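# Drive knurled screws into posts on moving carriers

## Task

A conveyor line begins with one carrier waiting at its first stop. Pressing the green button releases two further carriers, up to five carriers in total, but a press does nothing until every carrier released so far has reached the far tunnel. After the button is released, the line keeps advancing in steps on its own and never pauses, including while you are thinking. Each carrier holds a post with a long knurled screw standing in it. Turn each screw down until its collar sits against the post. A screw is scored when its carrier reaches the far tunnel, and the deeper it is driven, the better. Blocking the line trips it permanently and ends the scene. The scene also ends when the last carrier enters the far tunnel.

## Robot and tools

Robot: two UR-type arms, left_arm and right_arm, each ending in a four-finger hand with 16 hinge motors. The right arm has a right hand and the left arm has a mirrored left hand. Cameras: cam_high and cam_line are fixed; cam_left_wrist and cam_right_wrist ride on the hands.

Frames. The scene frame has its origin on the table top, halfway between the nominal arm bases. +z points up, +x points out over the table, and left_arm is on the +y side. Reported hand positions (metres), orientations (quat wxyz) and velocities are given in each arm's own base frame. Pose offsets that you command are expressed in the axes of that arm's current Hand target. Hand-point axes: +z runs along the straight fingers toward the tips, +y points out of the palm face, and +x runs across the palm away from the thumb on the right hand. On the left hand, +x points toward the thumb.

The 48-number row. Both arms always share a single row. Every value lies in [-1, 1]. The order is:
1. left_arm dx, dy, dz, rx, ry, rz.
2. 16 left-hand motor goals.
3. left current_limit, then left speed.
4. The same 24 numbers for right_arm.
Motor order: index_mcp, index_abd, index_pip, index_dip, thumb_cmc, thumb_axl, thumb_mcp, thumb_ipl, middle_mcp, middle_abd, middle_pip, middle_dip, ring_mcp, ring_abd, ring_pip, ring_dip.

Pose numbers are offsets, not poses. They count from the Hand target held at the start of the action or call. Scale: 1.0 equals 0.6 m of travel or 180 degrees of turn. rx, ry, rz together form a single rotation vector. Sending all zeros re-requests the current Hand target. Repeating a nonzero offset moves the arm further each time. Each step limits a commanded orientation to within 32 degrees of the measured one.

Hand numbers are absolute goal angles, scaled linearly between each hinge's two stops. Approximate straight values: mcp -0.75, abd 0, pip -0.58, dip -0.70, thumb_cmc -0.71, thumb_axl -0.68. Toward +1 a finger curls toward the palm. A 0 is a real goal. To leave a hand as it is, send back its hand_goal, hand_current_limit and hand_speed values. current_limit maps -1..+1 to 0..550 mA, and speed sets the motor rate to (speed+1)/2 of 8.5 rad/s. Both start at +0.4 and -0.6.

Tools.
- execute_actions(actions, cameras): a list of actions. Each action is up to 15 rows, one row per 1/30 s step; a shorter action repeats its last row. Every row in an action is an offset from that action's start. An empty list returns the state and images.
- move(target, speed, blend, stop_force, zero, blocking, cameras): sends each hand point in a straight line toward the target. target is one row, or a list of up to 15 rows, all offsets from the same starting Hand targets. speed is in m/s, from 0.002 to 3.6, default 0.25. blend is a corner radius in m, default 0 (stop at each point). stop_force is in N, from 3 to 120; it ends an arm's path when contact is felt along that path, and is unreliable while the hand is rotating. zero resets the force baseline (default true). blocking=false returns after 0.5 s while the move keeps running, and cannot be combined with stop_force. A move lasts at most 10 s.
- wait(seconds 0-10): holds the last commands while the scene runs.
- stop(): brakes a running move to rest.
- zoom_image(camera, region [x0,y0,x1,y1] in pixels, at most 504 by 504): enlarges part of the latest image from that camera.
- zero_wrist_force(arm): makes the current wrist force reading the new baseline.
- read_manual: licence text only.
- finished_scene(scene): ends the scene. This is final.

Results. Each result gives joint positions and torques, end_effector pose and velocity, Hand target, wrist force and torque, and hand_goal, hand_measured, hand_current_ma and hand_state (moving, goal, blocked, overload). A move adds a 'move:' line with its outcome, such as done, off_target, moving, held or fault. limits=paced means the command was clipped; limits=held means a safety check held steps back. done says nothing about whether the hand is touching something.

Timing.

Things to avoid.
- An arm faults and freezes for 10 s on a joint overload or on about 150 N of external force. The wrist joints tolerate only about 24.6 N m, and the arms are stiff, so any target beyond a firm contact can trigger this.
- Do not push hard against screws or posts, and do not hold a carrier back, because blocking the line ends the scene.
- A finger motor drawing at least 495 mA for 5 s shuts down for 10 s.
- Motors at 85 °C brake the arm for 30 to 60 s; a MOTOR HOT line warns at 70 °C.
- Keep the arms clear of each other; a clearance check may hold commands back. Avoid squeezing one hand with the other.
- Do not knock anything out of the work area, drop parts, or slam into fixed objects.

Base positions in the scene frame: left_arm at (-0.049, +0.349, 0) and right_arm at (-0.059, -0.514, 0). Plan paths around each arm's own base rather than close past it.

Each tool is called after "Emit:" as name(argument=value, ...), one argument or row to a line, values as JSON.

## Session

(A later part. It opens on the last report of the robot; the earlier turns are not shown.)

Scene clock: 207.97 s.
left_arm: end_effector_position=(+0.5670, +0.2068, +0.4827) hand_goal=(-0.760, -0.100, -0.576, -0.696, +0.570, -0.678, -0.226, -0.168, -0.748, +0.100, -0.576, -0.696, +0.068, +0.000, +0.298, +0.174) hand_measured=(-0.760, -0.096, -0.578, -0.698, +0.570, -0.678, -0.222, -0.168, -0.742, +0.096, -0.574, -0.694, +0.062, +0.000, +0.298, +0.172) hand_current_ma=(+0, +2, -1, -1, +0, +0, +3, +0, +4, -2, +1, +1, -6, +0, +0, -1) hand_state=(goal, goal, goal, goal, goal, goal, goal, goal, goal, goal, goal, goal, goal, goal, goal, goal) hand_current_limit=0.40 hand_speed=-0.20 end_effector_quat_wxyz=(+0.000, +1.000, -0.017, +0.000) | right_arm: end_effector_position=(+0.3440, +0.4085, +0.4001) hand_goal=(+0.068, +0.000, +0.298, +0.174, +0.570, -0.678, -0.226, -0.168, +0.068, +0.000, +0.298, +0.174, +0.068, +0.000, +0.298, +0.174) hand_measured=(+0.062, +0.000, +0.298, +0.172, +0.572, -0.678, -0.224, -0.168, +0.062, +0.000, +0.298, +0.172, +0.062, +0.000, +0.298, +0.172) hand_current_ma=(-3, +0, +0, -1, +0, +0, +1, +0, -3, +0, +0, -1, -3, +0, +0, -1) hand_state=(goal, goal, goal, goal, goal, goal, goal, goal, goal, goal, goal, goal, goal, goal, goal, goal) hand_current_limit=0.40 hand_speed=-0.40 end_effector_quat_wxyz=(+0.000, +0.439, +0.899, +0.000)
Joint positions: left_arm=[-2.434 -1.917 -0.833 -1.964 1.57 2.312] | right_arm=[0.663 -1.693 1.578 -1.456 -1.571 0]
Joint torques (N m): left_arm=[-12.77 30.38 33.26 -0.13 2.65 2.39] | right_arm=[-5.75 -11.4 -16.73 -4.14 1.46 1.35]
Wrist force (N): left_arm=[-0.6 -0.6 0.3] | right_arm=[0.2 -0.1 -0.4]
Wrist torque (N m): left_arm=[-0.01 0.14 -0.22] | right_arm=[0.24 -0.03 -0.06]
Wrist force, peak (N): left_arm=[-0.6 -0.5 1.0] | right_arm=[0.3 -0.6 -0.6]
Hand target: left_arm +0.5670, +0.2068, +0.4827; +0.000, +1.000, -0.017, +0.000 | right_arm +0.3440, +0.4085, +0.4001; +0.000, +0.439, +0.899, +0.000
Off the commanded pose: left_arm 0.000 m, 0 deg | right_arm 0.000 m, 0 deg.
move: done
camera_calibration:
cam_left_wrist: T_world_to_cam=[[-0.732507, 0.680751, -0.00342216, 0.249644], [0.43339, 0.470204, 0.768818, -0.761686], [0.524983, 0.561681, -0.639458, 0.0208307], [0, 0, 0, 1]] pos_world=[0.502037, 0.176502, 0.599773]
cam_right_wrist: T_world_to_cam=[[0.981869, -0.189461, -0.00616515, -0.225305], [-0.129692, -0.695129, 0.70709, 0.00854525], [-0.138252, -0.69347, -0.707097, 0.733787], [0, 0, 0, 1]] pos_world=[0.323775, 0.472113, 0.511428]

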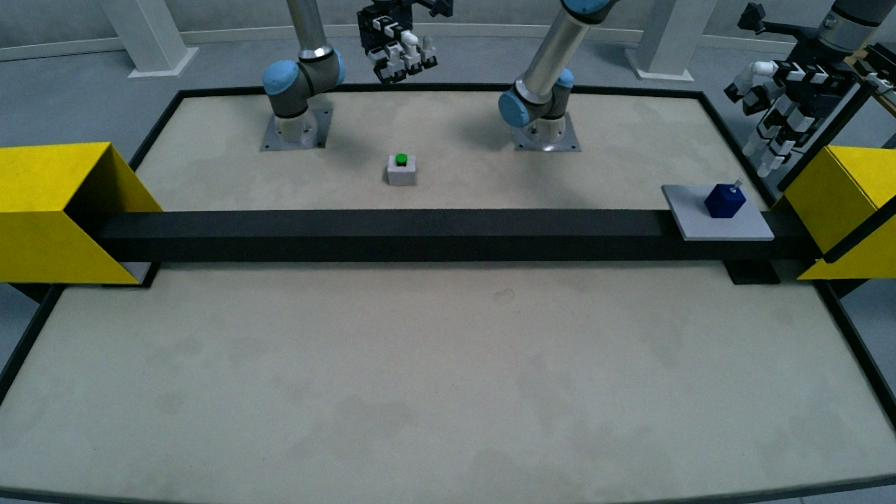

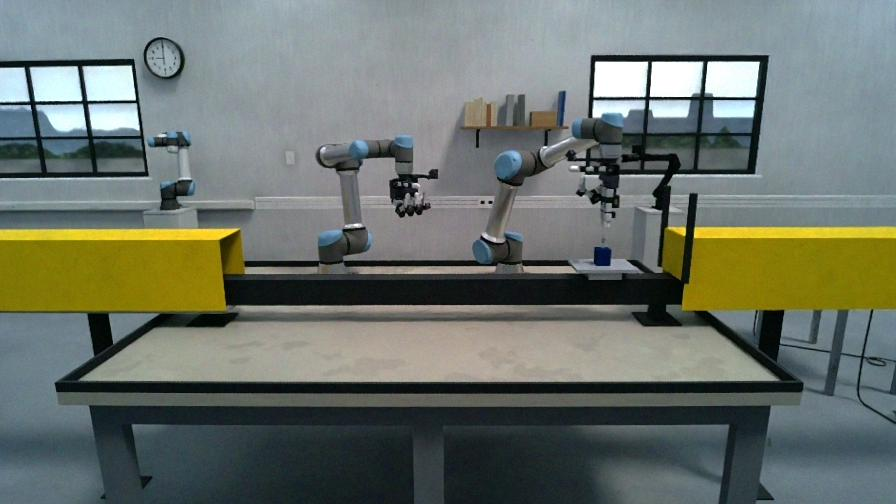

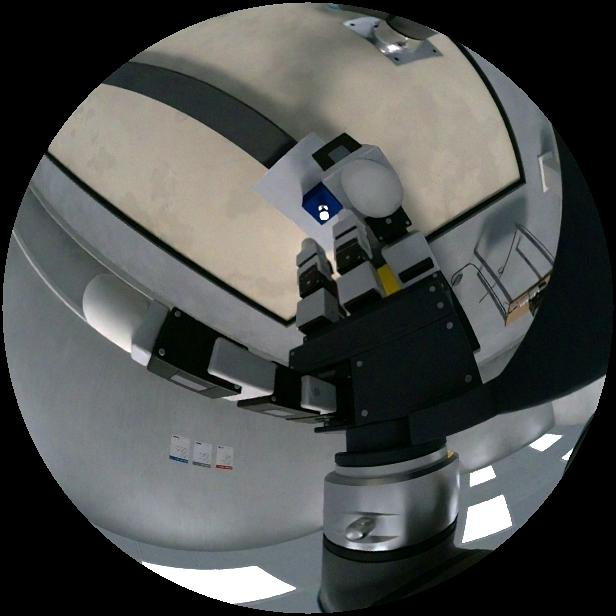

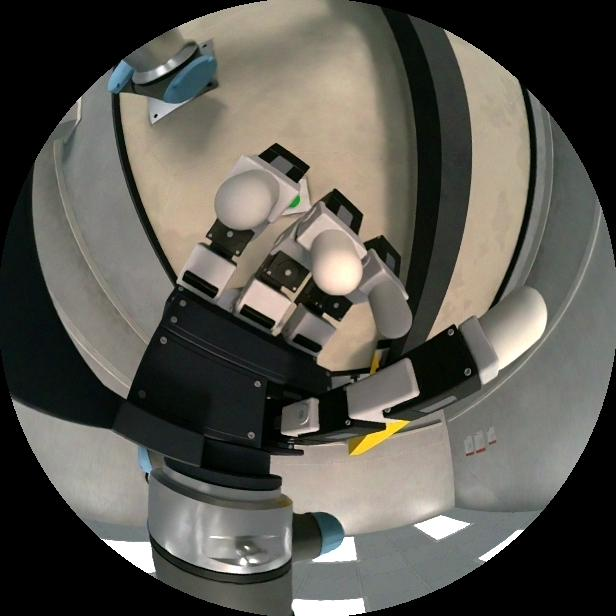

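Emit:
move(
  target=[0,0,0.095,0,0,0,-0.745,-0.06,-0.576,-0.696,0.571,-0.678,-0.226,-0.168,-0.763,0.06,-0.576,-0.696,0.068,0,0.299,0.174,0.6,-0.2,0,0,0,0,0,0,0.068,0,0.299,0.174,0.571,-0.678,-0.226,-0.168,0.068,0,0.299,0.174,0.068,0,0.299,0.174,0.4,-0.4],
)

Emit:
execute_actions(
  actions=[
    [[0,0,0,0,0,0,-0.745,0.23,-0.576,-0.696,0.571,-0.678,-0.226,-0.168,-0.763,-0.23,-0.576,-0.696,0.068,0,0.299,0.174,0.6,-0.2,0,0,0,0,0,0,0.068,0,0.299,0.174,0.571,-0.678,-0.226,-0.168,0.068,0,0.299,0.174,0.068,0,0.299,0.174,0.4,-0.4]],
  ],
)

Emit:
execute_actions(
  actions=[
    [[0,0,0,0,0,0,-0.67,0.23,-0.576,-0.696,0.571,-0.678,-0.226,-0.168,-0.838,-0.23,-0.576,-0.696,0.068,0,0.299,0.174,0.6,-0.4,0,0,0,0,0,0,0.068,0,0.299,0.174,0.571,-0.678,-0.226,-0.168,0.068,0,0.299,0.174,0.068,0,0.299,0.174,0.4,-0.4]],
  ],
)

Emit:
execute_actions(
  actions=[
    [[0,0,0,0,0,0,-0.67,-0.06,-0.576,-0.696,0.571,-0.678,-0.226,-0.168,-0.838,0.06,-0.576,-0.696,0.068,0,0.299,0.174,0.6,-0.2,0,0,0,0,0,0,0.068,0,0.299,0.174,0.571,-0.678,-0.226,-0.168,0.068,0,0.299,0.174,0.068,0,0.299,0.174,0.4,-0.4]],
  ],
)

Emit:
move(
  target=[0,0,-0.095,0,0,0,-0.76,-0.1,-0.576,-0.696,0.571,-0.678,-0.226,-0.168,-0.748,0.1,-0.576,-0.696,0.068,0,0.299,0.174,0.6,-0.2,0,0,0,0,0,0,0.068,0,0.299,0.174,0.571,-0.678,-0.226,-0.168,0.068,0,0.299,0.174,0.068,0,0.299,0.174,0.4,-0.4],
  cameras=["cam_high","cam_left_wrist"],
)

Emit:
zoom_image(
  camera="cam_high",
  region=[695, 170, 755, 230],
)

Emit:
zoom_image(
  camera="cam_left_wrist",
  region=[300, 180, 360, 240],
)

Scene clock: 212.73 s.
left_arm: end_effector_position=(+0.5670, +0.2067, +0.4258) hand_goal=(-0.746, -0.060, -0.576, -0.696, +0.570, -0.678, -0.226, -0.168, -0.764, +0.060, -0.576, -0.696, +0.068, +0.000, +0.298, +0.174) hand_measured=(-0.748, -0.062, -0.578, -0.698, +0.570, -0.678, -0.222, -0.168, -0.758, +0.062, -0.574, -0.694, +0.062, +0.000, +0.298, +0.172) hand_current_ma=(+0, -1, -1, -1, +0, +0, +3, +0, +4, +1, +1, +1, -6, +0, +0, -1) hand_state=(goal, goal, goal, goal, goal, goal, goal, goal, goal, goal, goal, goal, goal, goal, goal, goal) hand_current_limit=0.60 hand_speed=-0.20 end_effector_quat_wxyz=(+0.000, +1.000, -0.017, +0.000) | right_arm: end_effector_position=(+0.3440, +0.4085, +0.4001) hand_goal=(+0.068, +0.000, +0.298, +0.174, +0.570, -0.678, -0.226, -0.168, +0.068, +0.000, +0.298, +0.174, +0.068, +0.000, +0.298, +0.174) hand_measured=(+0.062, +0.000, +0.298, +0.172, +0.572, -0.678, -0.224, -0.168, +0.062, +0.000, +0.298, +0.172, +0.062, +0.000, +0.298, +0.172) hand_current_ma=(-3, +0, +0, -1, +0, +0, +1, +0, -3, +0, +0, -1, -3, +0, +0, -1) hand_state=(goal, goal, goal, goal, goal, goal, goal, goal, goal, goal, goal, goal, goal, goal, goal, goal) hand_current_limit=0.40 hand_speed=-0.40 end_effector_quat_wxyz=(+0.000, +0.439, +0.899, +0.000)
Joint positions: left_arm=[-2.434 -1.867 -1.053 -1.794 1.57 2.312] | right_arm=[0.663 -1.693 1.578 -1.456 -1.571 0]
Joint torques (N m): left_arm=[9.95 42.57 9.68 4.56 -2.82 -1.79] | right_arm=[-5.53 -11.31 -16.4 -4.09 1.35 1.22]
Wrist force (N): left_arm=[-0.7 -0.6 0.0] | right_arm=[0.5 0.0 -0.7]
Wrist torque (N m): left_arm=[0.01 0.15 -0.24] | right_arm=[0.28 -0.06 -0.03]
Wrist force, peak (N): left_arm=[-0.7 -0.5 1.1] | right_arm=[0.3 -0.2 -0.9]
Hand target: left_arm +0.5670, +0.2067, +0.4257; +0.000, +1.000, -0.017, +0.000 | right_arm +0.3440, +0.4085, +0.4001; +0.000, +0.439, +0.899, +0.000
Off the commanded pose: left_arm 0.000 m, 0 deg | right_arm 0.000 m, 0 deg.
move: done

Scene clock: 213.43 s.
left_arm: end_effector_position=(+0.5670, +0.2067, +0.4257) hand_goal=(-0.746, +0.230, -0.576, -0.696, +0.570, -0.678, -0.226, -0.168, -0.764, -0.230, -0.576, -0.696, +0.068, +0.000, +0.298, +0.174) hand_measured=(-0.734, +0.080, -0.570, -0.694, +0.570, -0.678, -0.222, -0.168, -0.774, -0.076, -0.580, -0.698, +0.062, +0.000, +0.298, +0.172) hand_current_ma=(+12, -417, +6, +1, +0, +0, +3, +0, -10, +432, -3, +0, -6, +0, +0, -1) hand_state=(goal, blocked, goal, goal, goal, goal, goal, goal, goal, blocked, goal, goal, goal, goal, goal, goal) hand_current_limit=0.60 hand_speed=-0.20 end_effector_quat_wxyz=(+0.000, +1.000, -0.017, +0.000) | right_arm: end_effector_position=(+0.3440, +0.4085, +0.4001) hand_goal=(+0.068, +0.000, +0.298, +0.174, +0.570, -0.678, -0.226, -0.168, +0.068, +0.000, +0.298, +0.174, +0.068, +0.000, +0.298, +0.174) hand_measured=(+0.062, +0.000, +0.298, +0.172, +0.572, -0.678, -0.224, -0.168, +0.062, +0.000, +0.298, +0.172, +0.062, +0.000, +0.298, +0.172) hand_current_ma=(-3, +0, +0, -1, +0, +0, +1, +0, -3, +0, +0, -1, -3, +0, +0, -1) hand_state=(goal, goal, goal, goal, goal, goal, goal, goal, goal, goal, goal, goal, goal, goal, goal, goal) hand_current_limit=0.40 hand_speed=-0.40 end_effector_quat_wxyz=(+0.000, +0.439, +0.899, +0.000)
Joint positions: left_arm=[-2.434 -1.866 -1.053 -1.794 1.57 2.312] | right_arm=[0.663 -1.693 1.578 -1.456 -1.571 0]
Joint torques (N m): left_arm=[10.25 43.15 13.04 5 -2.6 -2.09] | right_arm=[-5.69 -11.63 -17.16 -4.03 1.42 1.2]
Wrist force (N): left_arm=[-0.2 -0.1 3.0] | right_arm=[0.5 -0.3 -0.6]
Wrist torque (N m): left_arm=[-0.25 0.16 -0.21] | right_arm=[0.23 -0.06 -0.04]
Wrist force, peak (N): left_arm=[-0.4 -0.7 4.6] | right_arm=[0.3 -0.4 -0.7]
Hand target: left_arm +0.5670, +0.2067, +0.4257; +0.000, +1.000, -0.017, +0.000 | right_arm +0.3440, +0.4085, +0.4001; +0.000, +0.439, +0.899, +0.000
Off the commanded pose: left_arm 0.000 m, 0 deg | right_arm 0.000 m, 0 deg.

Scene clock: 214.13 s.
left_arm: end_effector_position=(+0.5670, +0.2067, +0.4258) hand_goal=(-0.670, +0.230, -0.576, -0.696, +0.570, -0.678, -0.226, -0.168, -0.838, -0.230, -0.576, -0.696, +0.068, +0.000, +0.298, +0.174) hand_measured=(-0.684, +0.106, -0.578, -0.696, +0.570, -0.678, -0.222, -0.168, -0.818, -0.104, -0.574, -0.696, +0.062, +0.000, +0.298, +0.172) hand_current_ma=(-18, -315, -1, +0, +0, +0, +3, +0, +29, +321, +1, +0, -6, +0, +0, -1) hand_state=(goal, blocked, goal, goal, goal, goal, goal, goal, blocked, blocked, goal, goal, goal, goal, goal, goal) hand_current_limit=0.60 hand_speed=-0.40 end_effector_quat_wxyz=(+0.000, +1.000, -0.017, +0.000) | right_arm: end_effector_position=(+0.3440, +0.4085, +0.4001) hand_goal=(+0.068, +0.000, +0.298, +0.174, +0.570, -0.678, -0.226, -0.168, +0.068, +0.000, +0.298, +0.174, +0.068, +0.000, +0.298, +0.174) hand_measured=(+0.062, +0.000, +0.298, +0.172, +0.572, -0.678, -0.224, -0.168, +0.062, +0.000, +0.298, +0.172, +0.062, +0.000, +0.298, +0.172) hand_current_ma=(-3, +0, +0, -1, +0, +0, +1, +0, -3, +0, +0, -1, -3, +0, +0, -1) hand_state=(goal, goal, goal, goal, goal, goal, goal, goal, goal, goal, goal, goal, goal, goal, goal, goal) hand_current_limit=0.40 hand_speed=-0.40 end_effector_quat_wxyz=(+0.000, +0.439, +0.899, +0.000)
Joint positions: left_arm=[-2.434 -1.866 -1.053 -1.793 1.57 2.312] | right_arm=[0.663 -1.693 1.578 -1.456 -1.571 0]
Joint torques (N m): left_arm=[9.79 39.59 14.81 2.39 -2.37 -2.2] | right_arm=[-5.65 -10.91 -17.08 -4.12 1.42 1.24]
Wrist force (N): left_arm=[-0.3 -0.4 -0.2] | right_arm=[0.3 -0.1 -0.7]
Wrist torque (N m): left_arm=[0.04 0.09 -0.20] | right_arm=[0.26 -0.03 -0.05]
Wrist force, peak (N): left_arm=[-0.2 -0.5 4.1] | right_arm=[0.4 -0.5 -0.7]
Hand target: left_arm +0.5670, +0.2067, +0.4257; +0.000, +1.000, -0.017, +0.000 | right_arm +0.3440, +0.4085, +0.4001; +0.000, +0.439, +0.899, +0.000
Off the commanded pose: left_arm 0.000 m, 0 deg | right_arm 0.000 m, 0 deg.

Scene clock: 214.83 s.
left_arm: end_effector_position=(+0.5670, +0.2067, +0.4258) hand_goal=(-0.670, -0.060, -0.576, -0.696, +0.570, -0.678, -0.226, -0.168, -0.838, +0.060, -0.576, -0.696, +0.068, +0.000, +0.298, +0.174) hand_measured=(-0.672, -0.058, -0.578, -0.696, +0.570, -0.678, -0.222, -0.168, -0.830, +0.058, -0.574, -0.696, +0.062, +0.000, +0.298, +0.172) hand_current_ma=(-1, +1, -1, +0, +0, +0, +3, +0, +8, -1, +1, +0, -6, +0, +0, -1) hand_state=(goal, goal, goal, goal, goal, goal, goal, goal, goal, goal, goal, goal, goal, goal, goal, goal) hand_current_limit=0.60 hand_speed=-0.20 end_effector_quat_wxyz=(+0.000, +1.000, -0.017, +0.000) | right_arm: end_effector_position=(+0.3440, +0.4085, +0.4001) hand_goal=(+0.068, +0.000, +0.298, +0.174, +0.570, -0.678, -0.226, -0.168, +0.068, +0.000, +0.298, +0.174, +0.068, +0.000, +0.298, +0.174) hand_measured=(+0.062, +0.000, +0.298, +0.172, +0.572, -0.678, -0.224, -0.168, +0.062, +0.000, +0.298, +0.172, +0.062, +0.000, +0.298, +0.172) hand_current_ma=(-3, +0, +0, -1, +0, +0, +1, +0, -3, +0, +0, -1, -3, +0, +0, -1) hand_state=(goal, goal, goal, goal, goal, goal, goal, goal, goal, goal, goal, goal, goal, goal, goal, goal) hand_current_limit=0.40 hand_speed=-0.40 end_effector_quat_wxyz=(+0.000, +0.439, +0.899, +0.000)
Joint positions: left_arm=[-2.434 -1.866 -1.053 -1.793 1.57 2.312] | right_arm=[0.663 -1.693 1.578 -1.456 -1.571 0]
Joint torques (N m): left_arm=[9.7 34.24 16.84 0.37 -2.38 -1.95] | right_arm=[-5.41 -10.98 -16.66 -4.11 1.42 1.16]
Wrist force (N): left_arm=[-0.5 -0.5 0.1] | right_arm=[0.2 -0.3 -0.8]
Wrist torque (N m): left_arm=[0.01 0.12 -0.21] | right_arm=[0.26 -0.01 -0.07]
Wrist force, peak (N): left_arm=[-0.7 -0.7 0.2] | right_arm=[0.2 -0.3 -0.8]
Hand target: left_arm +0.5670, +0.2067, +0.4257; +0.000, +1.000, -0.017, +0.000 | right_arm +0.3440, +0.4085, +0.4001; +0.000, +0.439, +0.899, +0.000
Off the commanded pose: left_arm 0.000 m, 0 deg | right_arm 0.000 m, 0 deg.

Scene clock: 215.93 s.
left_arm: end_effector_position=(+0.5670, +0.2068, +0.4827) hand_goal=(-0.760, -0.100, -0.576, -0.696, +0.570, -0.678, -0.226, -0.168, -0.748, +0.100, -0.576, -0.696, +0.068, +0.000, +0.298, +0.174) hand_measured=(-0.756, -0.096, -0.578, -0.696, +0.570, -0.678, -0.222, -0.168, -0.748, +0.096, -0.574, -0.696, +0.062, +0.000, +0.298, +0.172) hand_current_ma=(+3, +2, -1, +0, +0, +0, +3, +0, +0, -2, +1, +0, -6, +0, +0, -1) hand_state=(goal, goal, goal, goal, goal, goal, goal, goal, goal, goal, goal, goal, goal, goal, goal, goal) hand_current_limit=0.60 hand_speed=-0.20 end_effector_quat_wxyz=(+0.000, +1.000, -0.017, +0.000) | right_arm: end_effector_position=(+0.3440, +0.4085, +0.4001) hand_goal=(+0.068, +0.000, +0.298, +0.174, +0.570, -0.678, -0.226, -0.168, +0.068, +0.000, +0.298, +0.174, +0.068, +0.000, +0.298, +0.174) hand_measured=(+0.062, +0.000, +0.298, +0.172, +0.572, -0.678, -0.224, -0.168, +0.062, +0.000, +0.298, +0.172, +0.062, +0.000, +0.298, +0.172) hand_current_ma=(-3, +0, +0, -1, +0, +0, +1, +0, -3, +0, +0, -1, -3, +0, +0, -1) hand_state=(goal, goal, goal, goal, goal, goal, goal, goal, goal, goal, goal, goal, goal, goal, goal, goal) hand_current_limit=0.40 hand_speed=-0.40 end_effector_quat_wxyz=(+0.000, +0.439, +0.899, +0.000)
Joint positions: left_arm=[-2.434 -1.917 -0.833 -1.964 1.57 2.312] | right_arm=[0.663 -1.693 1.578 -1.456 -1.571 0]
Joint torques (N m): left_arm=[-11.83 30.34 31.35 -0.14 2.64 1.87] | right_arm=[-5.27 -12.02 -16.57 -4.08 1.46 1.16]
Wrist force (N): left_arm=[-0.5 -0.4 0.1] | right_arm=[0.1 -0.3 -0.5]
Wrist torque (N m): left_arm=[0.03 0.12 -0.19] | right_arm=[0.23 -0.03 -0.06]
Wrist force, peak (N): left_arm=[-0.7 -0.5 1.0] | right_arm=[0.3 -0.2 -0.8]
Hand target: left_arm +0.5670, +0.2068, +0.4827; +0.000, +1.000, -0.017, +0.000 | right_arm +0.3440, +0.4085, +0.4001; +0.000, +0.439, +0.899, +0.000
Off the commanded pose: left_arm 0.000 m, 0 deg | right_arm 0.000 m, 0 deg.
move: done
camera_calibration:
cam_left_wrist: T_world_to_cam=[[-0.732507, 0.680751, -0.00342216, 0.249644], [0.43339, 0.470204, 0.768818, -0.761686], [0.524983, 0.561681, -0.639458, 0.0208307], [0, 0, 0, 1]] pos_world=[0.502037, 0.176502, 0.599773]
Images, in order (width x height): cam_high 896x504, cam_left_wrist 616x616.

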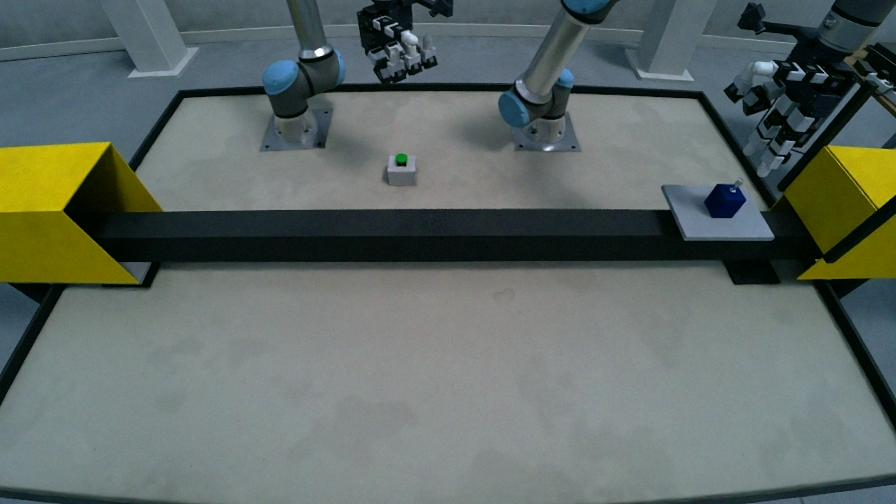

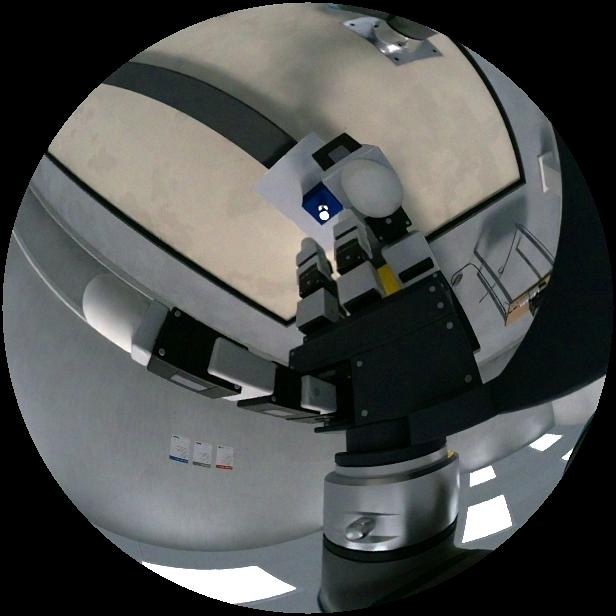

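Scaled by 8.400 from the camera's 896x504 image, which has a finer 1280x720 frame.

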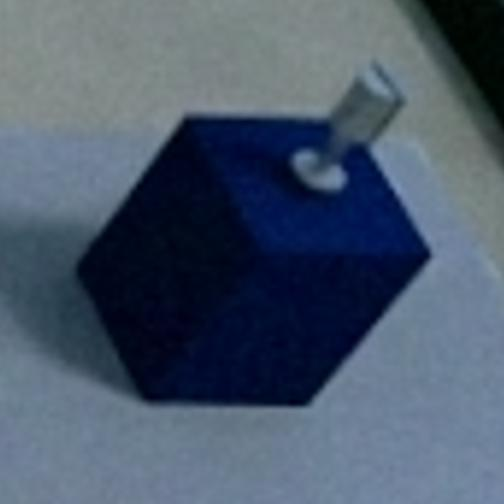

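Scaled by 8.400 from the camera's 616x616 image, which has a finer 880x880 frame.

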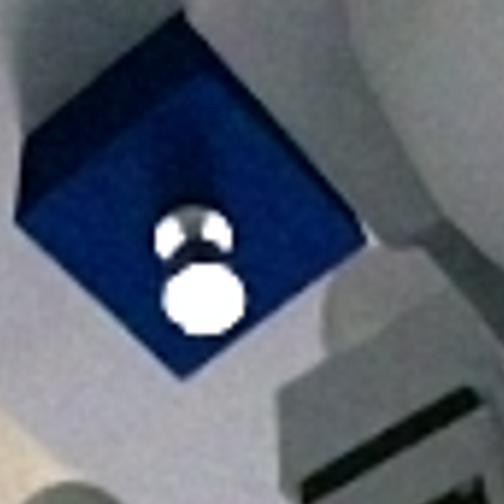

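Emit:
move(
  target=[
    [-0.2083,-0.1384,0,0,0,0,0.068,0,0.299,0.174,0.571,-0.678,-0.226,-0.168,0.068,0,0.299,0.174,0.068,0,0.299,0.174,0.6,-0.2,0,0,0,0,0,0,0.068,0,0.299,0.174,0.571,-0.678,-0.226,-0.168,0.068,0,0.299,0.174,0.068,0,0.299,0.174,0.4,-0.4],
    [-0.2083,-0.1384,0.246,0,0,0,0.068,0,0.299,0.174,0.571,-0.678,-0.226,-0.168,0.068,0,0.299,0.174,0.068,0,0.299,0.174,0.6,-0.2,0,0,0,0,0,0,0.068,0,0.299,0.174,0.571,-0.678,-0.226,-0.168,0.068,0,0.299,0.174,0.068,0,0.299,0.174,0.4,-0.4],
  ],
  blend=0.02,
  cameras=["cam_high","cam_line","cam_left_wrist"],
)

Emit:
zoom_image(
  camera="cam_left_wrist",
  region=[170, 250, 230, 310],
)

Emit:
zoom_image(
  camera="cam_line",
  region=[590, 235, 616, 261],
)

Scene clock: 223.87 s.
left_arm: end_effector_position=(+0.4449, +0.2938, +0.3352) hand_goal=(+0.068, +0.000, +0.298, +0.174, +0.570, -0.678, -0.226, -0.168, +0.068, +0.000, +0.298, +0.174, +0.068, +0.000, +0.298, +0.174) hand_measured=(+0.054, -0.002, +0.292, +0.172, +0.570, -0.678, -0.222, -0.168, +0.050, +0.002, +0.292, +0.172, +0.062, +0.000, +0.298, +0.172) hand_current_ma=(-18, -1, -5, -2, +0, +0, +3, +0, -24, +1, -4, -1, -6, +0, +0, -1) hand_state=(goal, goal, goal, goal, goal, goal, goal, goal, goal, goal, goal, goal, goal, goal, goal, goal) hand_current_limit=0.60 hand_speed=-0.20 end_effector_quat_wxyz=(+0.000, +1.000, -0.017, +0.000) | right_arm: end_effector_position=(+0.3440, +0.4085, +0.4001) hand_goal=(+0.068, +0.000, +0.298, +0.174, +0.570, -0.678, -0.226, -0.168, +0.068, +0.000, +0.298, +0.174, +0.068, +0.000, +0.298, +0.174) hand_measured=(+0.062, +0.000, +0.298, +0.172, +0.572, -0.678, -0.224, -0.168, +0.062, +0.000, +0.298, +0.172, +0.062, +0.000, +0.298, +0.172) hand_current_ma=(-3, +0, +0, -1, +0, +0, +1, +0, -3, +0, +0, -1, -3, +0, +0, -1) hand_state=(goal, goal, goal, goal, goal, goal, goal, goal, goal, goal, goal, goal, goal, goal, goal, goal) hand_current_limit=0.40 hand_speed=-0.40 end_effector_quat_wxyz=(+0.000, +0.439, +0.899, +0.000)
Joint positions: left_arm=[-2.176 -1.719 -1.469 -1.526 1.571 2.57] | right_arm=[0.663 -1.693 1.578 -1.456 -1.571 0]
Joint torques (N m): left_arm=[10.78 37.44 9.29 4.37 -2.75 2.13] | right_arm=[-5.48 -11.42 -16.97 -4.07 1.39 1.02]
Wrist force (N): left_arm=[-0.2 -0.5 0.1] | right_arm=[0.5 -0.2 -0.3]
Wrist torque (N m): left_arm=[0.11 0.09 -0.19] | right_arm=[0.22 -0.07 -0.03]
Wrist force, peak (N): left_arm=[-1.3 -0.9 -1.1] | right_arm=[0.7 -0.3 -0.7]
Hand target: left_arm +0.4449, +0.2938, +0.3351; +0.000, +1.000, -0.017, +0.000 | right_arm +0.3440, +0.4085, +0.4001; +0.000, +0.439, +0.899, +0.000
Off the commanded pose: left_arm 0.000 m, 0 deg | right_arm 0.000 m, 0 deg.
move: done
camera_calibration:
cam_left_wrist: T_world_to_cam=[[-0.732513, 0.680745, -0.00331827, 0.10029], [0.433507, 0.47022, 0.768742, -0.636218], [0.524878, 0.561675, -0.63955, -0.058239], [0, 0, 0, 1]] pos_world=[0.379837, 0.263602, 0.452173]
Images, in order (width x height): cam_high 896x504, cam_line 896x504, cam_left_wrist 616x616.

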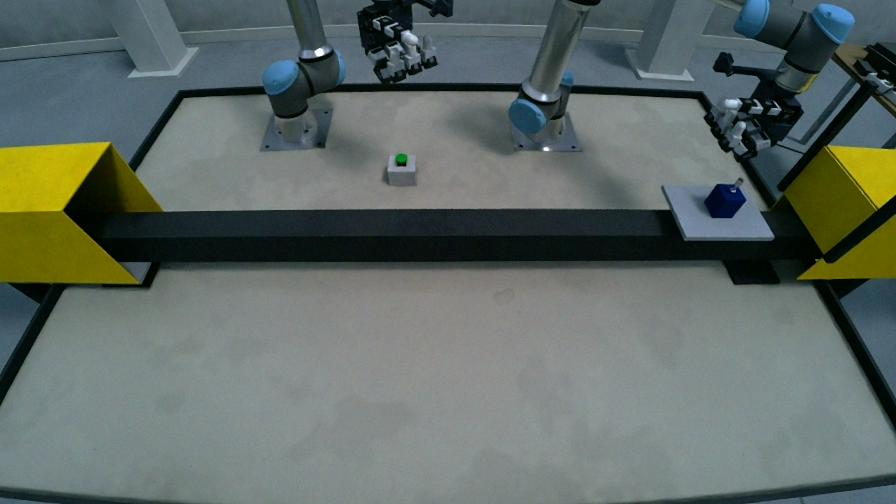

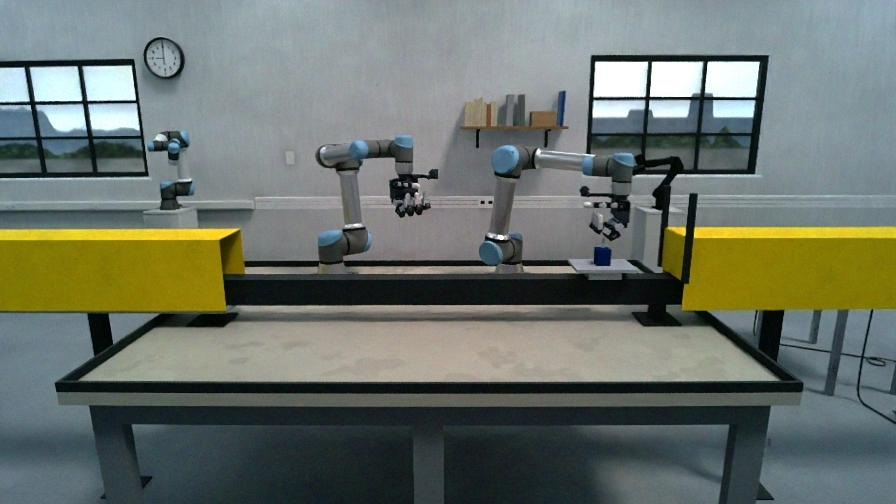

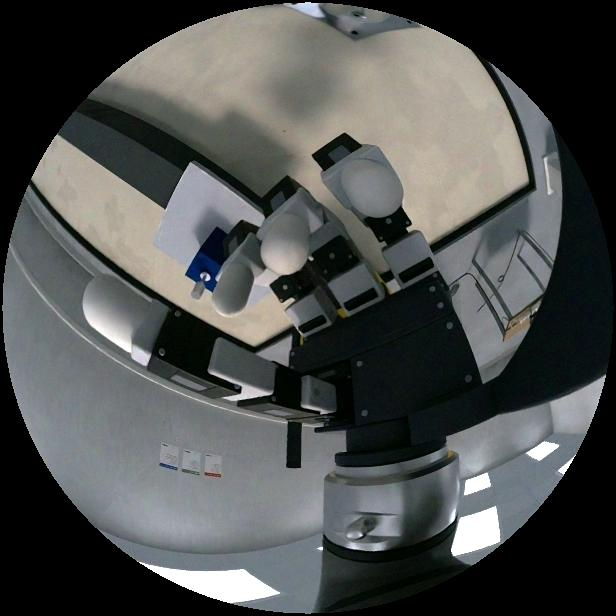

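Scaled by 8.400 from the camera's 616x616 image, which has a finer 880x880 frame.

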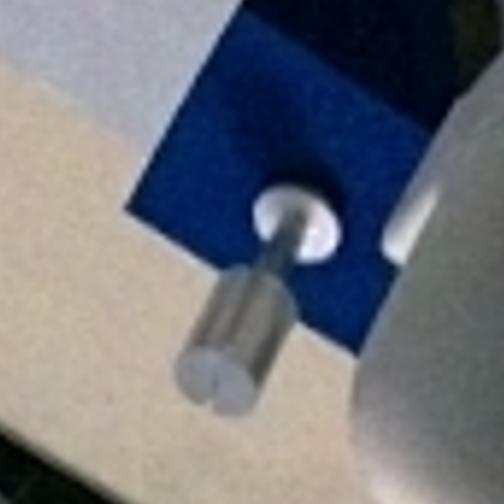

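Scaled by 19.385 from the camera's 896x504 image, which has a finer 1280x720 frame.

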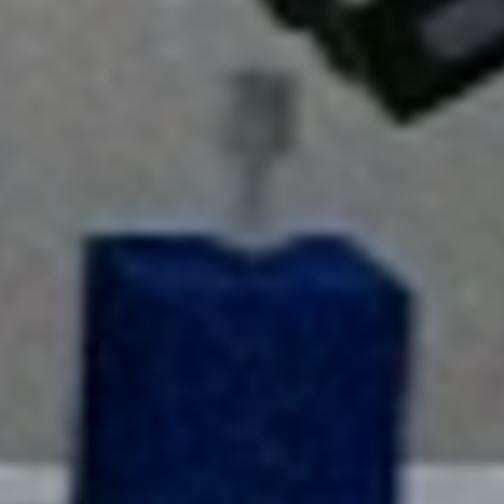

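Emit:
move(
  target=[
    [0,0,-0.246,0,0,0,-0.75,-0.1,-0.576,-0.696,0.571,-0.678,-0.226,-0.168,-0.758,0.1,-0.576,-0.696,0.068,0,0.299,0.174,0.5,-0.2,0,0,0,0,0,0,0.068,0,0.299,0.174,0.571,-0.678,-0.226,-0.168,0.068,0,0.299,0.174,0.068,0,0.299,0.174,0.4,-0.4],
    [0.2083,0.1384,-0.246,0,0,0,-0.75,-0.1,-0.576,-0.696,0.571,-0.678,-0.226,-0.168,-0.758,0.1,-0.576,-0.696,0.068,0,0.299,0.174,0.5,-0.2,0,0,0,0,0,0,0.068,0,0.299,0.174,0.571,-0.678,-0.226,-0.168,0.068,0,0.299,0.174,0.068,0,0.299,0.174,0.4,-0.4],
    [0.2083,0.1384,-0.1415,0,0,0,-0.75,-0.1,-0.576,-0.696,0.571,-0.678,-0.226,-0.168,-0.758,0.1,-0.576,-0.696,0.068,0,0.299,0.174,0.5,-0.2,0,0,0,0,0,0,0.068,0,0.299,0.174,0.571,-0.678,-0.226,-0.168,0.068,0,0.299,0.174,0.068,0,0.299,0.174,0.4,-0.4],
  ],
  blend=[0.02,0.02,0],
  cameras=["cam_left_wrist"],
)

Emit:
execute_actions(
  actions=[
    [[0,0,0,0,0,0,-0.75,0.23,-0.576,-0.696,0.571,-0.678,-0.226,-0.168,-0.758,-0.23,-0.576,-0.696,0.068,0,0.299,0.174,0.5,-0.2,0,0,0,0,0,0,0.068,0,0.299,0.174,0.571,-0.678,-0.226,-0.168,0.068,0,0.299,0.174,0.068,0,0.299,0.174,0.4,-0.4]],
  ],
)

Emit:
execute_actions(
  actions=[
    [[0,0,0,0,0,0,-0.67,0.23,-0.576,-0.696,0.571,-0.678,-0.226,-0.168,-0.838,-0.23,-0.576,-0.696,0.068,0,0.299,0.174,0.5,-0.4,0,0,0,0,0,0,0.068,0,0.299,0.174,0.571,-0.678,-0.226,-0.168,0.068,0,0.299,0.174,0.068,0,0.299,0.174,0.4,-0.4]],
  ],
)

Emit:
execute_actions(
  actions=[
    [[0,0,0,0,0,0,-0.67,-0.06,-0.576,-0.696,0.571,-0.678,-0.226,-0.168,-0.838,0.06,-0.576,-0.696,0.068,0,0.299,0.174,0.5,-0.2,0,0,0,0,0,0,0.068,0,0.299,0.174,0.571,-0.678,-0.226,-0.168,0.068,0,0.299,0.174,0.068,0,0.299,0.174,0.4,-0.4]],
  ],
)

Emit:
move(
  target=[
    [0,0,-0.105,0,0,0,-0.76,-0.1,-0.576,-0.696,0.571,-0.678,-0.226,-0.168,-0.748,0.1,-0.576,-0.696,0.068,0,0.299,0.174,0.5,-0.2,0,0,0,0,0,0,0.068,0,0.299,0.174,0.571,-0.678,-0.226,-0.168,0.068,0,0.299,0.174,0.068,0,0.299,0.174,0.4,-0.4],
    [-0.2083,-0.1384,-0.105,0,0,0,-0.76,-0.1,-0.576,-0.696,0.571,-0.678,-0.226,-0.168,-0.748,0.1,-0.576,-0.696,0.068,0,0.299,0.174,0.5,-0.2,0,0,0,0,0,0,0.068,0,0.299,0.174,0.571,-0.678,-0.226,-0.168,0.068,0,0.299,0.174,0.068,0,0.299,0.174,0.4,-0.4],
  ],
  blend=[0.02,0],
)

Emit:
move(
  target=[0,0,0.246,0,0,0,0.068,0,0.299,0.174,0.571,-0.678,-0.226,-0.168,0.068,0,0.299,0.174,0.068,0,0.299,0.174,0.5,0.0,0,0,0,0,0,0,0.068,0,0.299,0.174,0.571,-0.678,-0.226,-0.168,0.068,0,0.299,0.174,0.068,0,0.299,0.174,0.4,-0.4],
  cameras=["cam_left_wrist"],
)

Emit:
zoom_image(
  camera="cam_left_wrist",
  region=[170, 250, 230, 310],
)

Scene clock: 231.00 s.
left_arm: end_effector_position=(+0.5670, +0.2067, +0.4201) hand_goal=(-0.750, -0.100, -0.576, -0.696, +0.570, -0.678, -0.226, -0.168, -0.758, +0.100, -0.576, -0.696, +0.068, +0.000, +0.298, +0.174) hand_measured=(-0.748, -0.098, -0.574, -0.694, +0.570, -0.678, -0.222, -0.168, -0.756, +0.096, -0.574, -0.694, +0.062, +0.000, +0.298, +0.172) hand_current_ma=(+1, +1, +1, +2, +0, +0, +3, +0, +2, -2, +1, +1, -6, +0, +0, -1) hand_state=(goal, goal, goal, goal, goal, goal, goal, goal, goal, goal, goal, goal, goal, goal, goal, goal) hand_current_limit=0.50 hand_speed=-0.20 end_effector_quat_wxyz=(+0.000, +1.000, -0.017, +0.000) | right_arm: end_effector_position=(+0.3440, +0.4085, +0.4001) hand_goal=(+0.068, +0.000, +0.298, +0.174, +0.570, -0.678, -0.226, -0.168, +0.068, +0.000, +0.298, +0.174, +0.068, +0.000, +0.298, +0.174) hand_measured=(+0.062, +0.000, +0.298, +0.172, +0.572, -0.678, -0.224, -0.168, +0.062, +0.000, +0.298, +0.172, +0.062, +0.000, +0.298, +0.172) hand_current_ma=(-3, +0, +0, -1, +0, +0, +1, +0, -3, +0, +0, -1, -3, +0, +0, -1) hand_state=(goal, goal, goal, goal, goal, goal, goal, goal, goal, goal, goal, goal, goal, goal, goal, goal) hand_current_limit=0.40 hand_speed=-0.40 end_effector_quat_wxyz=(+0.000, +0.439, +0.899, +0.000)
Joint positions: left_arm=[-2.434 -1.863 -1.072 -1.778 1.57 2.312] | right_arm=[0.663 -1.693 1.578 -1.456 -1.571 0]
Joint torques (N m): left_arm=[-12.71 43.39 9.41 4.17 -2.68 -2.07] | right_arm=[-5.41 -11.48 -17.15 -3.97 1.34 0.81]
Wrist force (N): left_arm=[-0.3 -0.6 0.2] | right_arm=[0.3 -0.2 -0.4]
Wrist torque (N m): left_arm=[-0.01 0.11 -0.01] | right_arm=[0.23 -0.04 -0.05]
Wrist force, peak (N): left_arm=[-1.3 -1.0 -1.1] | right_arm=[0.4 -0.2 -0.9]
Hand target: left_arm +0.5670, +0.2067, +0.4200; +0.000, +1.000, -0.017, +0.000 | right_arm +0.3440, +0.4085, +0.4001; +0.000, +0.439, +0.899, +0.000
Off the commanded pose: left_arm 0.000 m, 0 deg | right_arm 0.000 m, 0 deg.
move: done
camera_calibration:
cam_left_wrist: T_world_to_cam=[[-0.732513, 0.680745, -0.00331827, 0.249378], [0.433507, 0.47022, 0.768742, -0.713579], [0.524878, 0.561675, -0.63955, -0.0190954], [0, 0, 0, 1]] pos_world=[0.502037, 0.176502, 0.537173]
Images, in order (width x height): cam_left_wrist 616x616.

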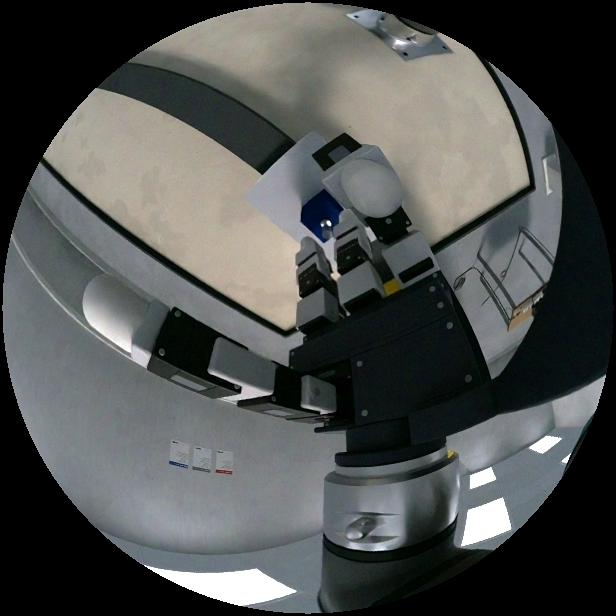

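Scene clock: 231.70 s.
left_arm: end_effector_position=(+0.5670, +0.2067, +0.4200) hand_goal=(-0.750, +0.230, -0.576, -0.696, +0.570, -0.678, -0.226, -0.168, -0.758, -0.230, -0.576, -0.696, +0.068, +0.000, +0.298, +0.174) hand_measured=(-0.740, +0.080, -0.570, -0.694, +0.570, -0.678, -0.222, -0.168, -0.764, -0.076, -0.578, -0.696, +0.062, +0.000, +0.298, +0.172) hand_current_ma=(+11, -412, +5, +2, +0, +0, +3, +0, -5, +412, -1, +0, -6, +0, +0, -1) hand_state=(goal, blocked, goal, goal, goal, goal, goal, goal, goal, blocked, goal, goal, goal, goal, goal, goal) hand_current_limit=0.50 hand_speed=-0.20 end_effector_quat_wxyz=(+0.000, +1.000, -0.017, +0.000) | right_arm: end_effector_position=(+0.3440, +0.4085, +0.4001) hand_goal=(+0.068, +0.000, +0.298, +0.174, +0.570, -0.678, -0.226, -0.168, +0.068, +0.000, +0.298, +0.174, +0.068, +0.000, +0.298, +0.174) hand_measured=(+0.062, +0.000, +0.298, +0.172, +0.572, -0.678, -0.224, -0.168, +0.062, +0.000, +0.298, +0.172, +0.062, +0.000, +0.298, +0.172) hand_current_ma=(-3, +0, +0, -1, +0, +0, +1, +0, -3, +0, +0, -1, -3, +0, +0, -1) hand_state=(goal, goal, goal, goal, goal, goal, goal, goal, goal, goal, goal, goal, goal, goal, goal, goal) hand_current_limit=0.40 hand_speed=-0.40 end_effector_quat_wxyz=(+0.000, +0.439, +0.899, +0.000)
Joint positions: left_arm=[-2.434 -1.863 -1.072 -1.778 1.57 2.312] | right_arm=[0.663 -1.693 1.578 -1.456 -1.571 0]
Joint torques (N m): left_arm=[-12.11 44.12 11.26 4.52 -2.22 -2.2] | right_arm=[-5.48 -11.68 -16.89 -3.98 1.4 0.82]
Wrist force (N): left_arm=[-0.3 -0.5 3.1] | right_arm=[0.1 -0.1 -0.7]
Wrist torque (N m): left_arm=[-0.21 0.15 -0.01] | right_arm=[0.27 0.00 -0.07]
Wrist force, peak (N): left_arm=[-0.3 -0.5 3.1] | right_arm=[0.7 0.0 -0.6]
Hand target: left_arm +0.5670, +0.2067, +0.4200; +0.000, +1.000, -0.017, +0.000 | right_arm +0.3440, +0.4085, +0.4001; +0.000, +0.439, +0.899, +0.000
Off the commanded pose: left_arm 0.000 m, 0 deg | right_arm 0.000 m, 0 deg.

Scene clock: 232.40 s.
left_arm: end_effector_position=(+0.5670, +0.2067, +0.4201) hand_goal=(-0.670, +0.230, -0.576, -0.696, +0.570, -0.678, -0.226, -0.168, -0.838, -0.230, -0.576, -0.696, +0.068, +0.000, +0.298, +0.174) hand_measured=(-0.682, +0.108, -0.578, -0.696, +0.570, -0.678, -0.222, -0.168, -0.818, -0.102, -0.574, -0.696, +0.062, +0.000, +0.298, +0.172) hand_current_ma=(-15, -307, -1, +0, +0, +0, +3, +0, +29, +330, +1, +0, -6, +0, +0, -1) hand_state=(goal, blocked, goal, goal, goal, goal, goal, goal, goal, blocked, goal, goal, goal, goal, goal, goal) hand_current_limit=0.50 hand_speed=-0.40 end_effector_quat_wxyz=(+0.000, +1.000, -0.017, +0.000) | right_arm: end_effector_position=(+0.3440, +0.4085, +0.4001) hand_goal=(+0.068, +0.000, +0.298, +0.174, +0.570, -0.678, -0.226, -0.168, +0.068, +0.000, +0.298, +0.174, +0.068, +0.000, +0.298, +0.174) hand_measured=(+0.062, +0.000, +0.298, +0.172, +0.572, -0.678, -0.224, -0.168, +0.062, +0.000, +0.298, +0.172, +0.062, +0.000, +0.298, +0.172) hand_current_ma=(-3, +0, +0, -1, +0, +0, +1, +0, -3, +0, +0, -1, -3, +0, +0, -1) hand_state=(goal, goal, goal, goal, goal, goal, goal, goal, goal, goal, goal, goal, goal, goal, goal, goal) hand_current_limit=0.40 hand_speed=-0.40 end_effector_quat_wxyz=(+0.000, +0.439, +0.899, +0.000)
Joint positions: left_arm=[-2.434 -1.863 -1.072 -1.778 1.57 2.312] | right_arm=[0.663 -1.693 1.578 -1.456 -1.571 0]
Joint torques (N m): left_arm=[-11.18 40.22 13.22 3.46 -1.74 -2.02] | right_arm=[-5.65 -11.72 -17.05 -3.89 1.46 0.88]
Wrist force (N): left_arm=[-0.4 -0.6 0.1] | right_arm=[0.4 -0.2 -0.6]
Wrist torque (N m): left_arm=[0.00 0.12 -0.02] | right_arm=[0.24 -0.04 -0.05]
Wrist force, peak (N): left_arm=[-0.3 -0.4 2.8] | right_arm=[0.3 -0.4 -0.7]
Hand target: left_arm +0.5670, +0.2067, +0.4200; +0.000, +1.000, -0.017, +0.000 | right_arm +0.3440, +0.4085, +0.4001; +0.000, +0.439, +0.899, +0.000
Off the commanded pose: left_arm 0.000 m, 0 deg | right_arm 0.000 m, 0 deg.

Scene clock: 233.10 s.
left_arm: end_effector_position=(+0.5670, +0.2067, +0.4201) hand_goal=(-0.670, -0.060, -0.576, -0.696, +0.570, -0.678, -0.226, -0.168, -0.838, +0.060, -0.576, -0.696, +0.068, +0.000, +0.298, +0.174) hand_measured=(-0.672, -0.058, -0.578, -0.696, +0.570, -0.678, -0.222, -0.168, -0.830, +0.058, -0.574, -0.696, +0.062, +0.000, +0.298, +0.172) hand_current_ma=(-1, +1, -1, +0, +0, +0, +3, +0, +8, -1, +1, +0, -6, +0, +0, -1) hand_state=(goal, goal, goal, goal, goal, goal, goal, goal, goal, goal, goal, goal, goal, goal, goal, goal) hand_current_limit=0.50 hand_speed=-0.20 end_effector_quat_wxyz=(+0.000, +1.000, -0.017, +0.000) | right_arm: end_effector_position=(+0.3440, +0.4085, +0.4001) hand_goal=(+0.068, +0.000, +0.298, +0.174, +0.570, -0.678, -0.226, -0.168, +0.068, +0.000, +0.298, +0.174, +0.068, +0.000, +0.298, +0.174) hand_measured=(+0.062, +0.000, +0.298, +0.172, +0.572, -0.678, -0.224, -0.168, +0.062, +0.000, +0.298, +0.172, +0.062, +0.000, +0.298, +0.172) hand_current_ma=(-3, +0, +0, -1, +0, +0, +1, +0, -3, +0, +0, -1, -3, +0, +0, -1) hand_state=(goal, goal, goal, goal, goal, goal, goal, goal, goal, goal, goal, goal, goal, goal, goal, goal) hand_current_limit=0.40 hand_speed=-0.40 end_effector_quat_wxyz=(+0.000, +0.439, +0.899, +0.000)
Joint positions: left_arm=[-2.434 -1.863 -1.072 -1.778 1.57 2.312] | right_arm=[0.663 -1.693 1.578 -1.456 -1.571 0]
Joint torques (N m): left_arm=[-11.38 37.58 16.39 2.38 -1.5 -1.83] | right_arm=[-5.32 -11.81 -16.7 -4 1.36 0.85]
Wrist force (N): left_arm=[-0.4 -0.5 0.1] | right_arm=[0.1 -0.2 -0.5]
Wrist torque (N m): left_arm=[0.00 0.11 -0.01] | right_arm=[0.24 -0.01 -0.06]
Wrist force, peak (N): left_arm=[-0.6 -0.7 0.1] | right_arm=[0.5 -0.5 -0.5]
Hand target: left_arm +0.5670, +0.2067, +0.4200; +0.000, +1.000, -0.017, +0.000 | right_arm +0.3440, +0.4085, +0.4001; +0.000, +0.439, +0.899, +0.000
Off the commanded pose: left_arm 0.000 m, 0 deg | right_arm 0.000 m, 0 deg.

Scene clock: 234.60 s.
left_arm: end_effector_position=(+0.4450, +0.2939, +0.4830) hand_goal=(-0.760, -0.100, -0.576, -0.696, +0.570, -0.678, -0.226, -0.168, -0.748, +0.100, -0.576, -0.696, +0.068, +0.000, +0.298, +0.174) hand_measured=(-0.756, -0.096, -0.578, -0.696, +0.570, -0.678, -0.222, -0.168, -0.748, +0.096, -0.574, -0.696, +0.062, +0.000, +0.298, +0.172) hand_current_ma=(+2, +1, -1, +0, +0, +0, +3, +0, +0, -2, +1, +0, -6, +0, +0, -1) hand_state=(goal, goal, goal, goal, goal, goal, goal, goal, goal, goal, goal, goal, goal, goal, goal, goal) hand_current_limit=0.50 hand_speed=-0.20 end_effector_quat_wxyz=(+0.000, +1.000, -0.017, +0.000) | right_arm: end_effector_position=(+0.3440, +0.4085, +0.4001) hand_goal=(+0.068, +0.000, +0.298, +0.174, +0.570, -0.678, -0.226, -0.168, +0.068, +0.000, +0.298, +0.174, +0.068, +0.000, +0.298, +0.174) hand_measured=(+0.062, +0.000, +0.298, +0.172, +0.572, -0.678, -0.224, -0.168, +0.062, +0.000, +0.298, +0.172, +0.062, +0.000, +0.298, +0.172) hand_current_ma=(-3, +0, +0, -1, +0, +0, +1, +0, -3, +0, +0, -1, -3, +0, +0, -1) hand_state=(goal, goal, goal, goal, goal, goal, goal, goal, goal, goal, goal, goal, goal, goal, goal, goal) hand_current_limit=0.40 hand_speed=-0.40 end_effector_quat_wxyz=(+0.000, +0.439, +0.899, +0.000)
Joint positions: left_arm=[-2.177 -1.775 -1.018 -1.92 1.571 2.569] | right_arm=[0.663 -1.693 1.578 -1.456 -1.571 0]
Joint torques (N m): left_arm=[11.38 37.43 8.4 4.46 -2.74 2.44] | right_arm=[-5.8 -11.17 -16.96 -3.96 1.35 0.89]
Wrist force (N): left_arm=[-0.2 -0.1 0.1] | right_arm=[0.2 0.0 -0.6]
Wrist torque (N m): left_arm=[0.05 0.08 -0.20] | right_arm=[0.27 -0.02 -0.05]
Wrist force, peak (N): left_arm=[-1.4 -1.4 0.1] | right_arm=[0.2 -0.3 -0.9]
Hand target: left_arm +0.4449, +0.2940, +0.4830; +0.000, +1.000, -0.017, +0.000 | right_arm +0.3440, +0.4085, +0.4001; +0.000, +0.439, +0.899, +0.000
Off the commanded pose: left_arm 0.000 m, 0 deg | right_arm 0.000 m, 0 deg.
move: done

Scene clock: 235.90 s.
left_arm: end_effector_position=(+0.4449, +0.2938, +0.3355) hand_goal=(+0.068, +0.000, +0.298, +0.174, +0.570, -0.678, -0.226, -0.168, +0.068, +0.000, +0.298, +0.174, +0.068, +0.000, +0.298, +0.174) hand_measured=(+0.054, -0.002, +0.292, +0.172, +0.570, -0.678, -0.222, -0.168, +0.052, +0.004, +0.292, +0.172, +0.062, +0.000, +0.298, +0.172) hand_current_ma=(-16, -1, -5, -2, +0, +0, +3, +0, -21, +1, -4, -1, -6, +0, +0, -1) hand_state=(goal, goal, goal, goal, goal, goal, goal, goal, goal, goal, goal, goal, goal, goal, goal, goal) hand_current_limit=0.50 hand_speed=0.00 end_effector_quat_wxyz=(+0.000, +1.000, -0.017, +0.000) | right_arm: end_effector_position=(+0.3440, +0.4085, +0.4001) hand_goal=(+0.068, +0.000, +0.298, +0.174, +0.570, -0.678, -0.226, -0.168, +0.068, +0.000, +0.298, +0.174, +0.068, +0.000, +0.298, +0.174) hand_measured=(+0.062, +0.000, +0.298, +0.172, +0.572, -0.678, -0.224, -0.168, +0.062, +0.000, +0.298, +0.172, +0.062, +0.000, +0.298, +0.172) hand_current_ma=(-3, +0, +0, -1, +0, +0, +1, +0, -3, +0, +0, -1, -3, +0, +0, -1) hand_state=(goal, goal, goal, goal, goal, goal, goal, goal, goal, goal, goal, goal, goal, goal, goal, goal) hand_current_limit=0.40 hand_speed=-0.40 end_effector_quat_wxyz=(+0.000, +0.439, +0.899, +0.000)
Joint positions: left_arm=[-2.176 -1.719 -1.468 -1.527 1.571 2.57] | right_arm=[0.663 -1.693 1.578 -1.456 -1.571 0]
Joint torques (N m): left_arm=[9.65 36.03 9.72 4.41 -2.69 -1.3] | right_arm=[-5.61 -11.43 -16.88 -3.98 1.31 0.85]
Wrist force (N): left_arm=[-0.3 -0.4 0.1] | right_arm=[0.4 -0.3 -0.3]
Wrist torque (N m): left_arm=[0.12 0.10 -0.19] | right_arm=[0.21 -0.05 -0.06]
Wrist force, peak (N): left_arm=[-0.6 -0.3 1.8] | right_arm=[0.3 -0.2 -0.9]
Hand target: left_arm +0.4449, +0.2938, +0.3354; +0.000, +1.000, -0.017, +0.000 | right_arm +0.3440, +0.4085, +0.4001; +0.000, +0.439, +0.899, +0.000
Off the commanded pose: left_arm 0.000 m, 0 deg | right_arm 0.000 m, 0 deg.
move: done
camera_calibration:
cam_left_wrist: T_world_to_cam=[[-0.732439, 0.680824, -0.00340975, 0.100283], [0.433508, 0.470223, 0.76874, -0.636448], [0.52498, 0.561577, -0.639553, -0.0580588], [0, 0, 0, 1]] pos_world=[0.379836, 0.263602, 0.452473]
Images, in order (width x height): cam_left_wrist 616x616.

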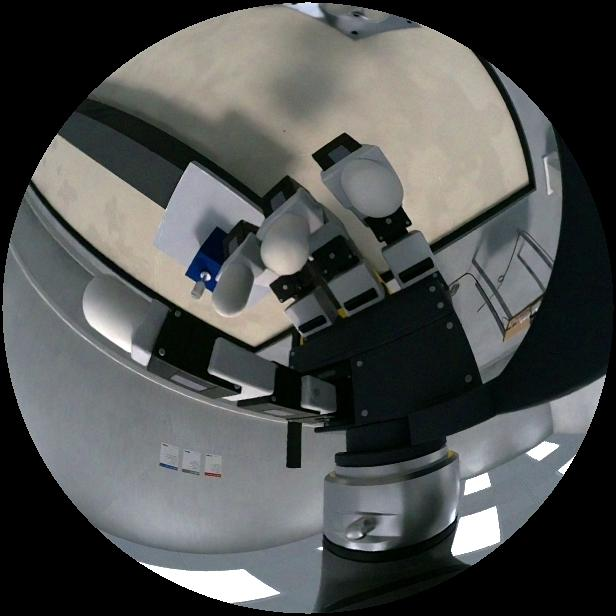

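Scaled by 8.400 from the camera's 616x616 image, which has a finer 880x880 frame.

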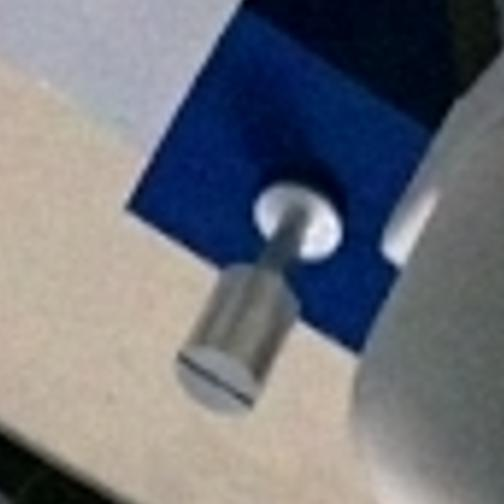

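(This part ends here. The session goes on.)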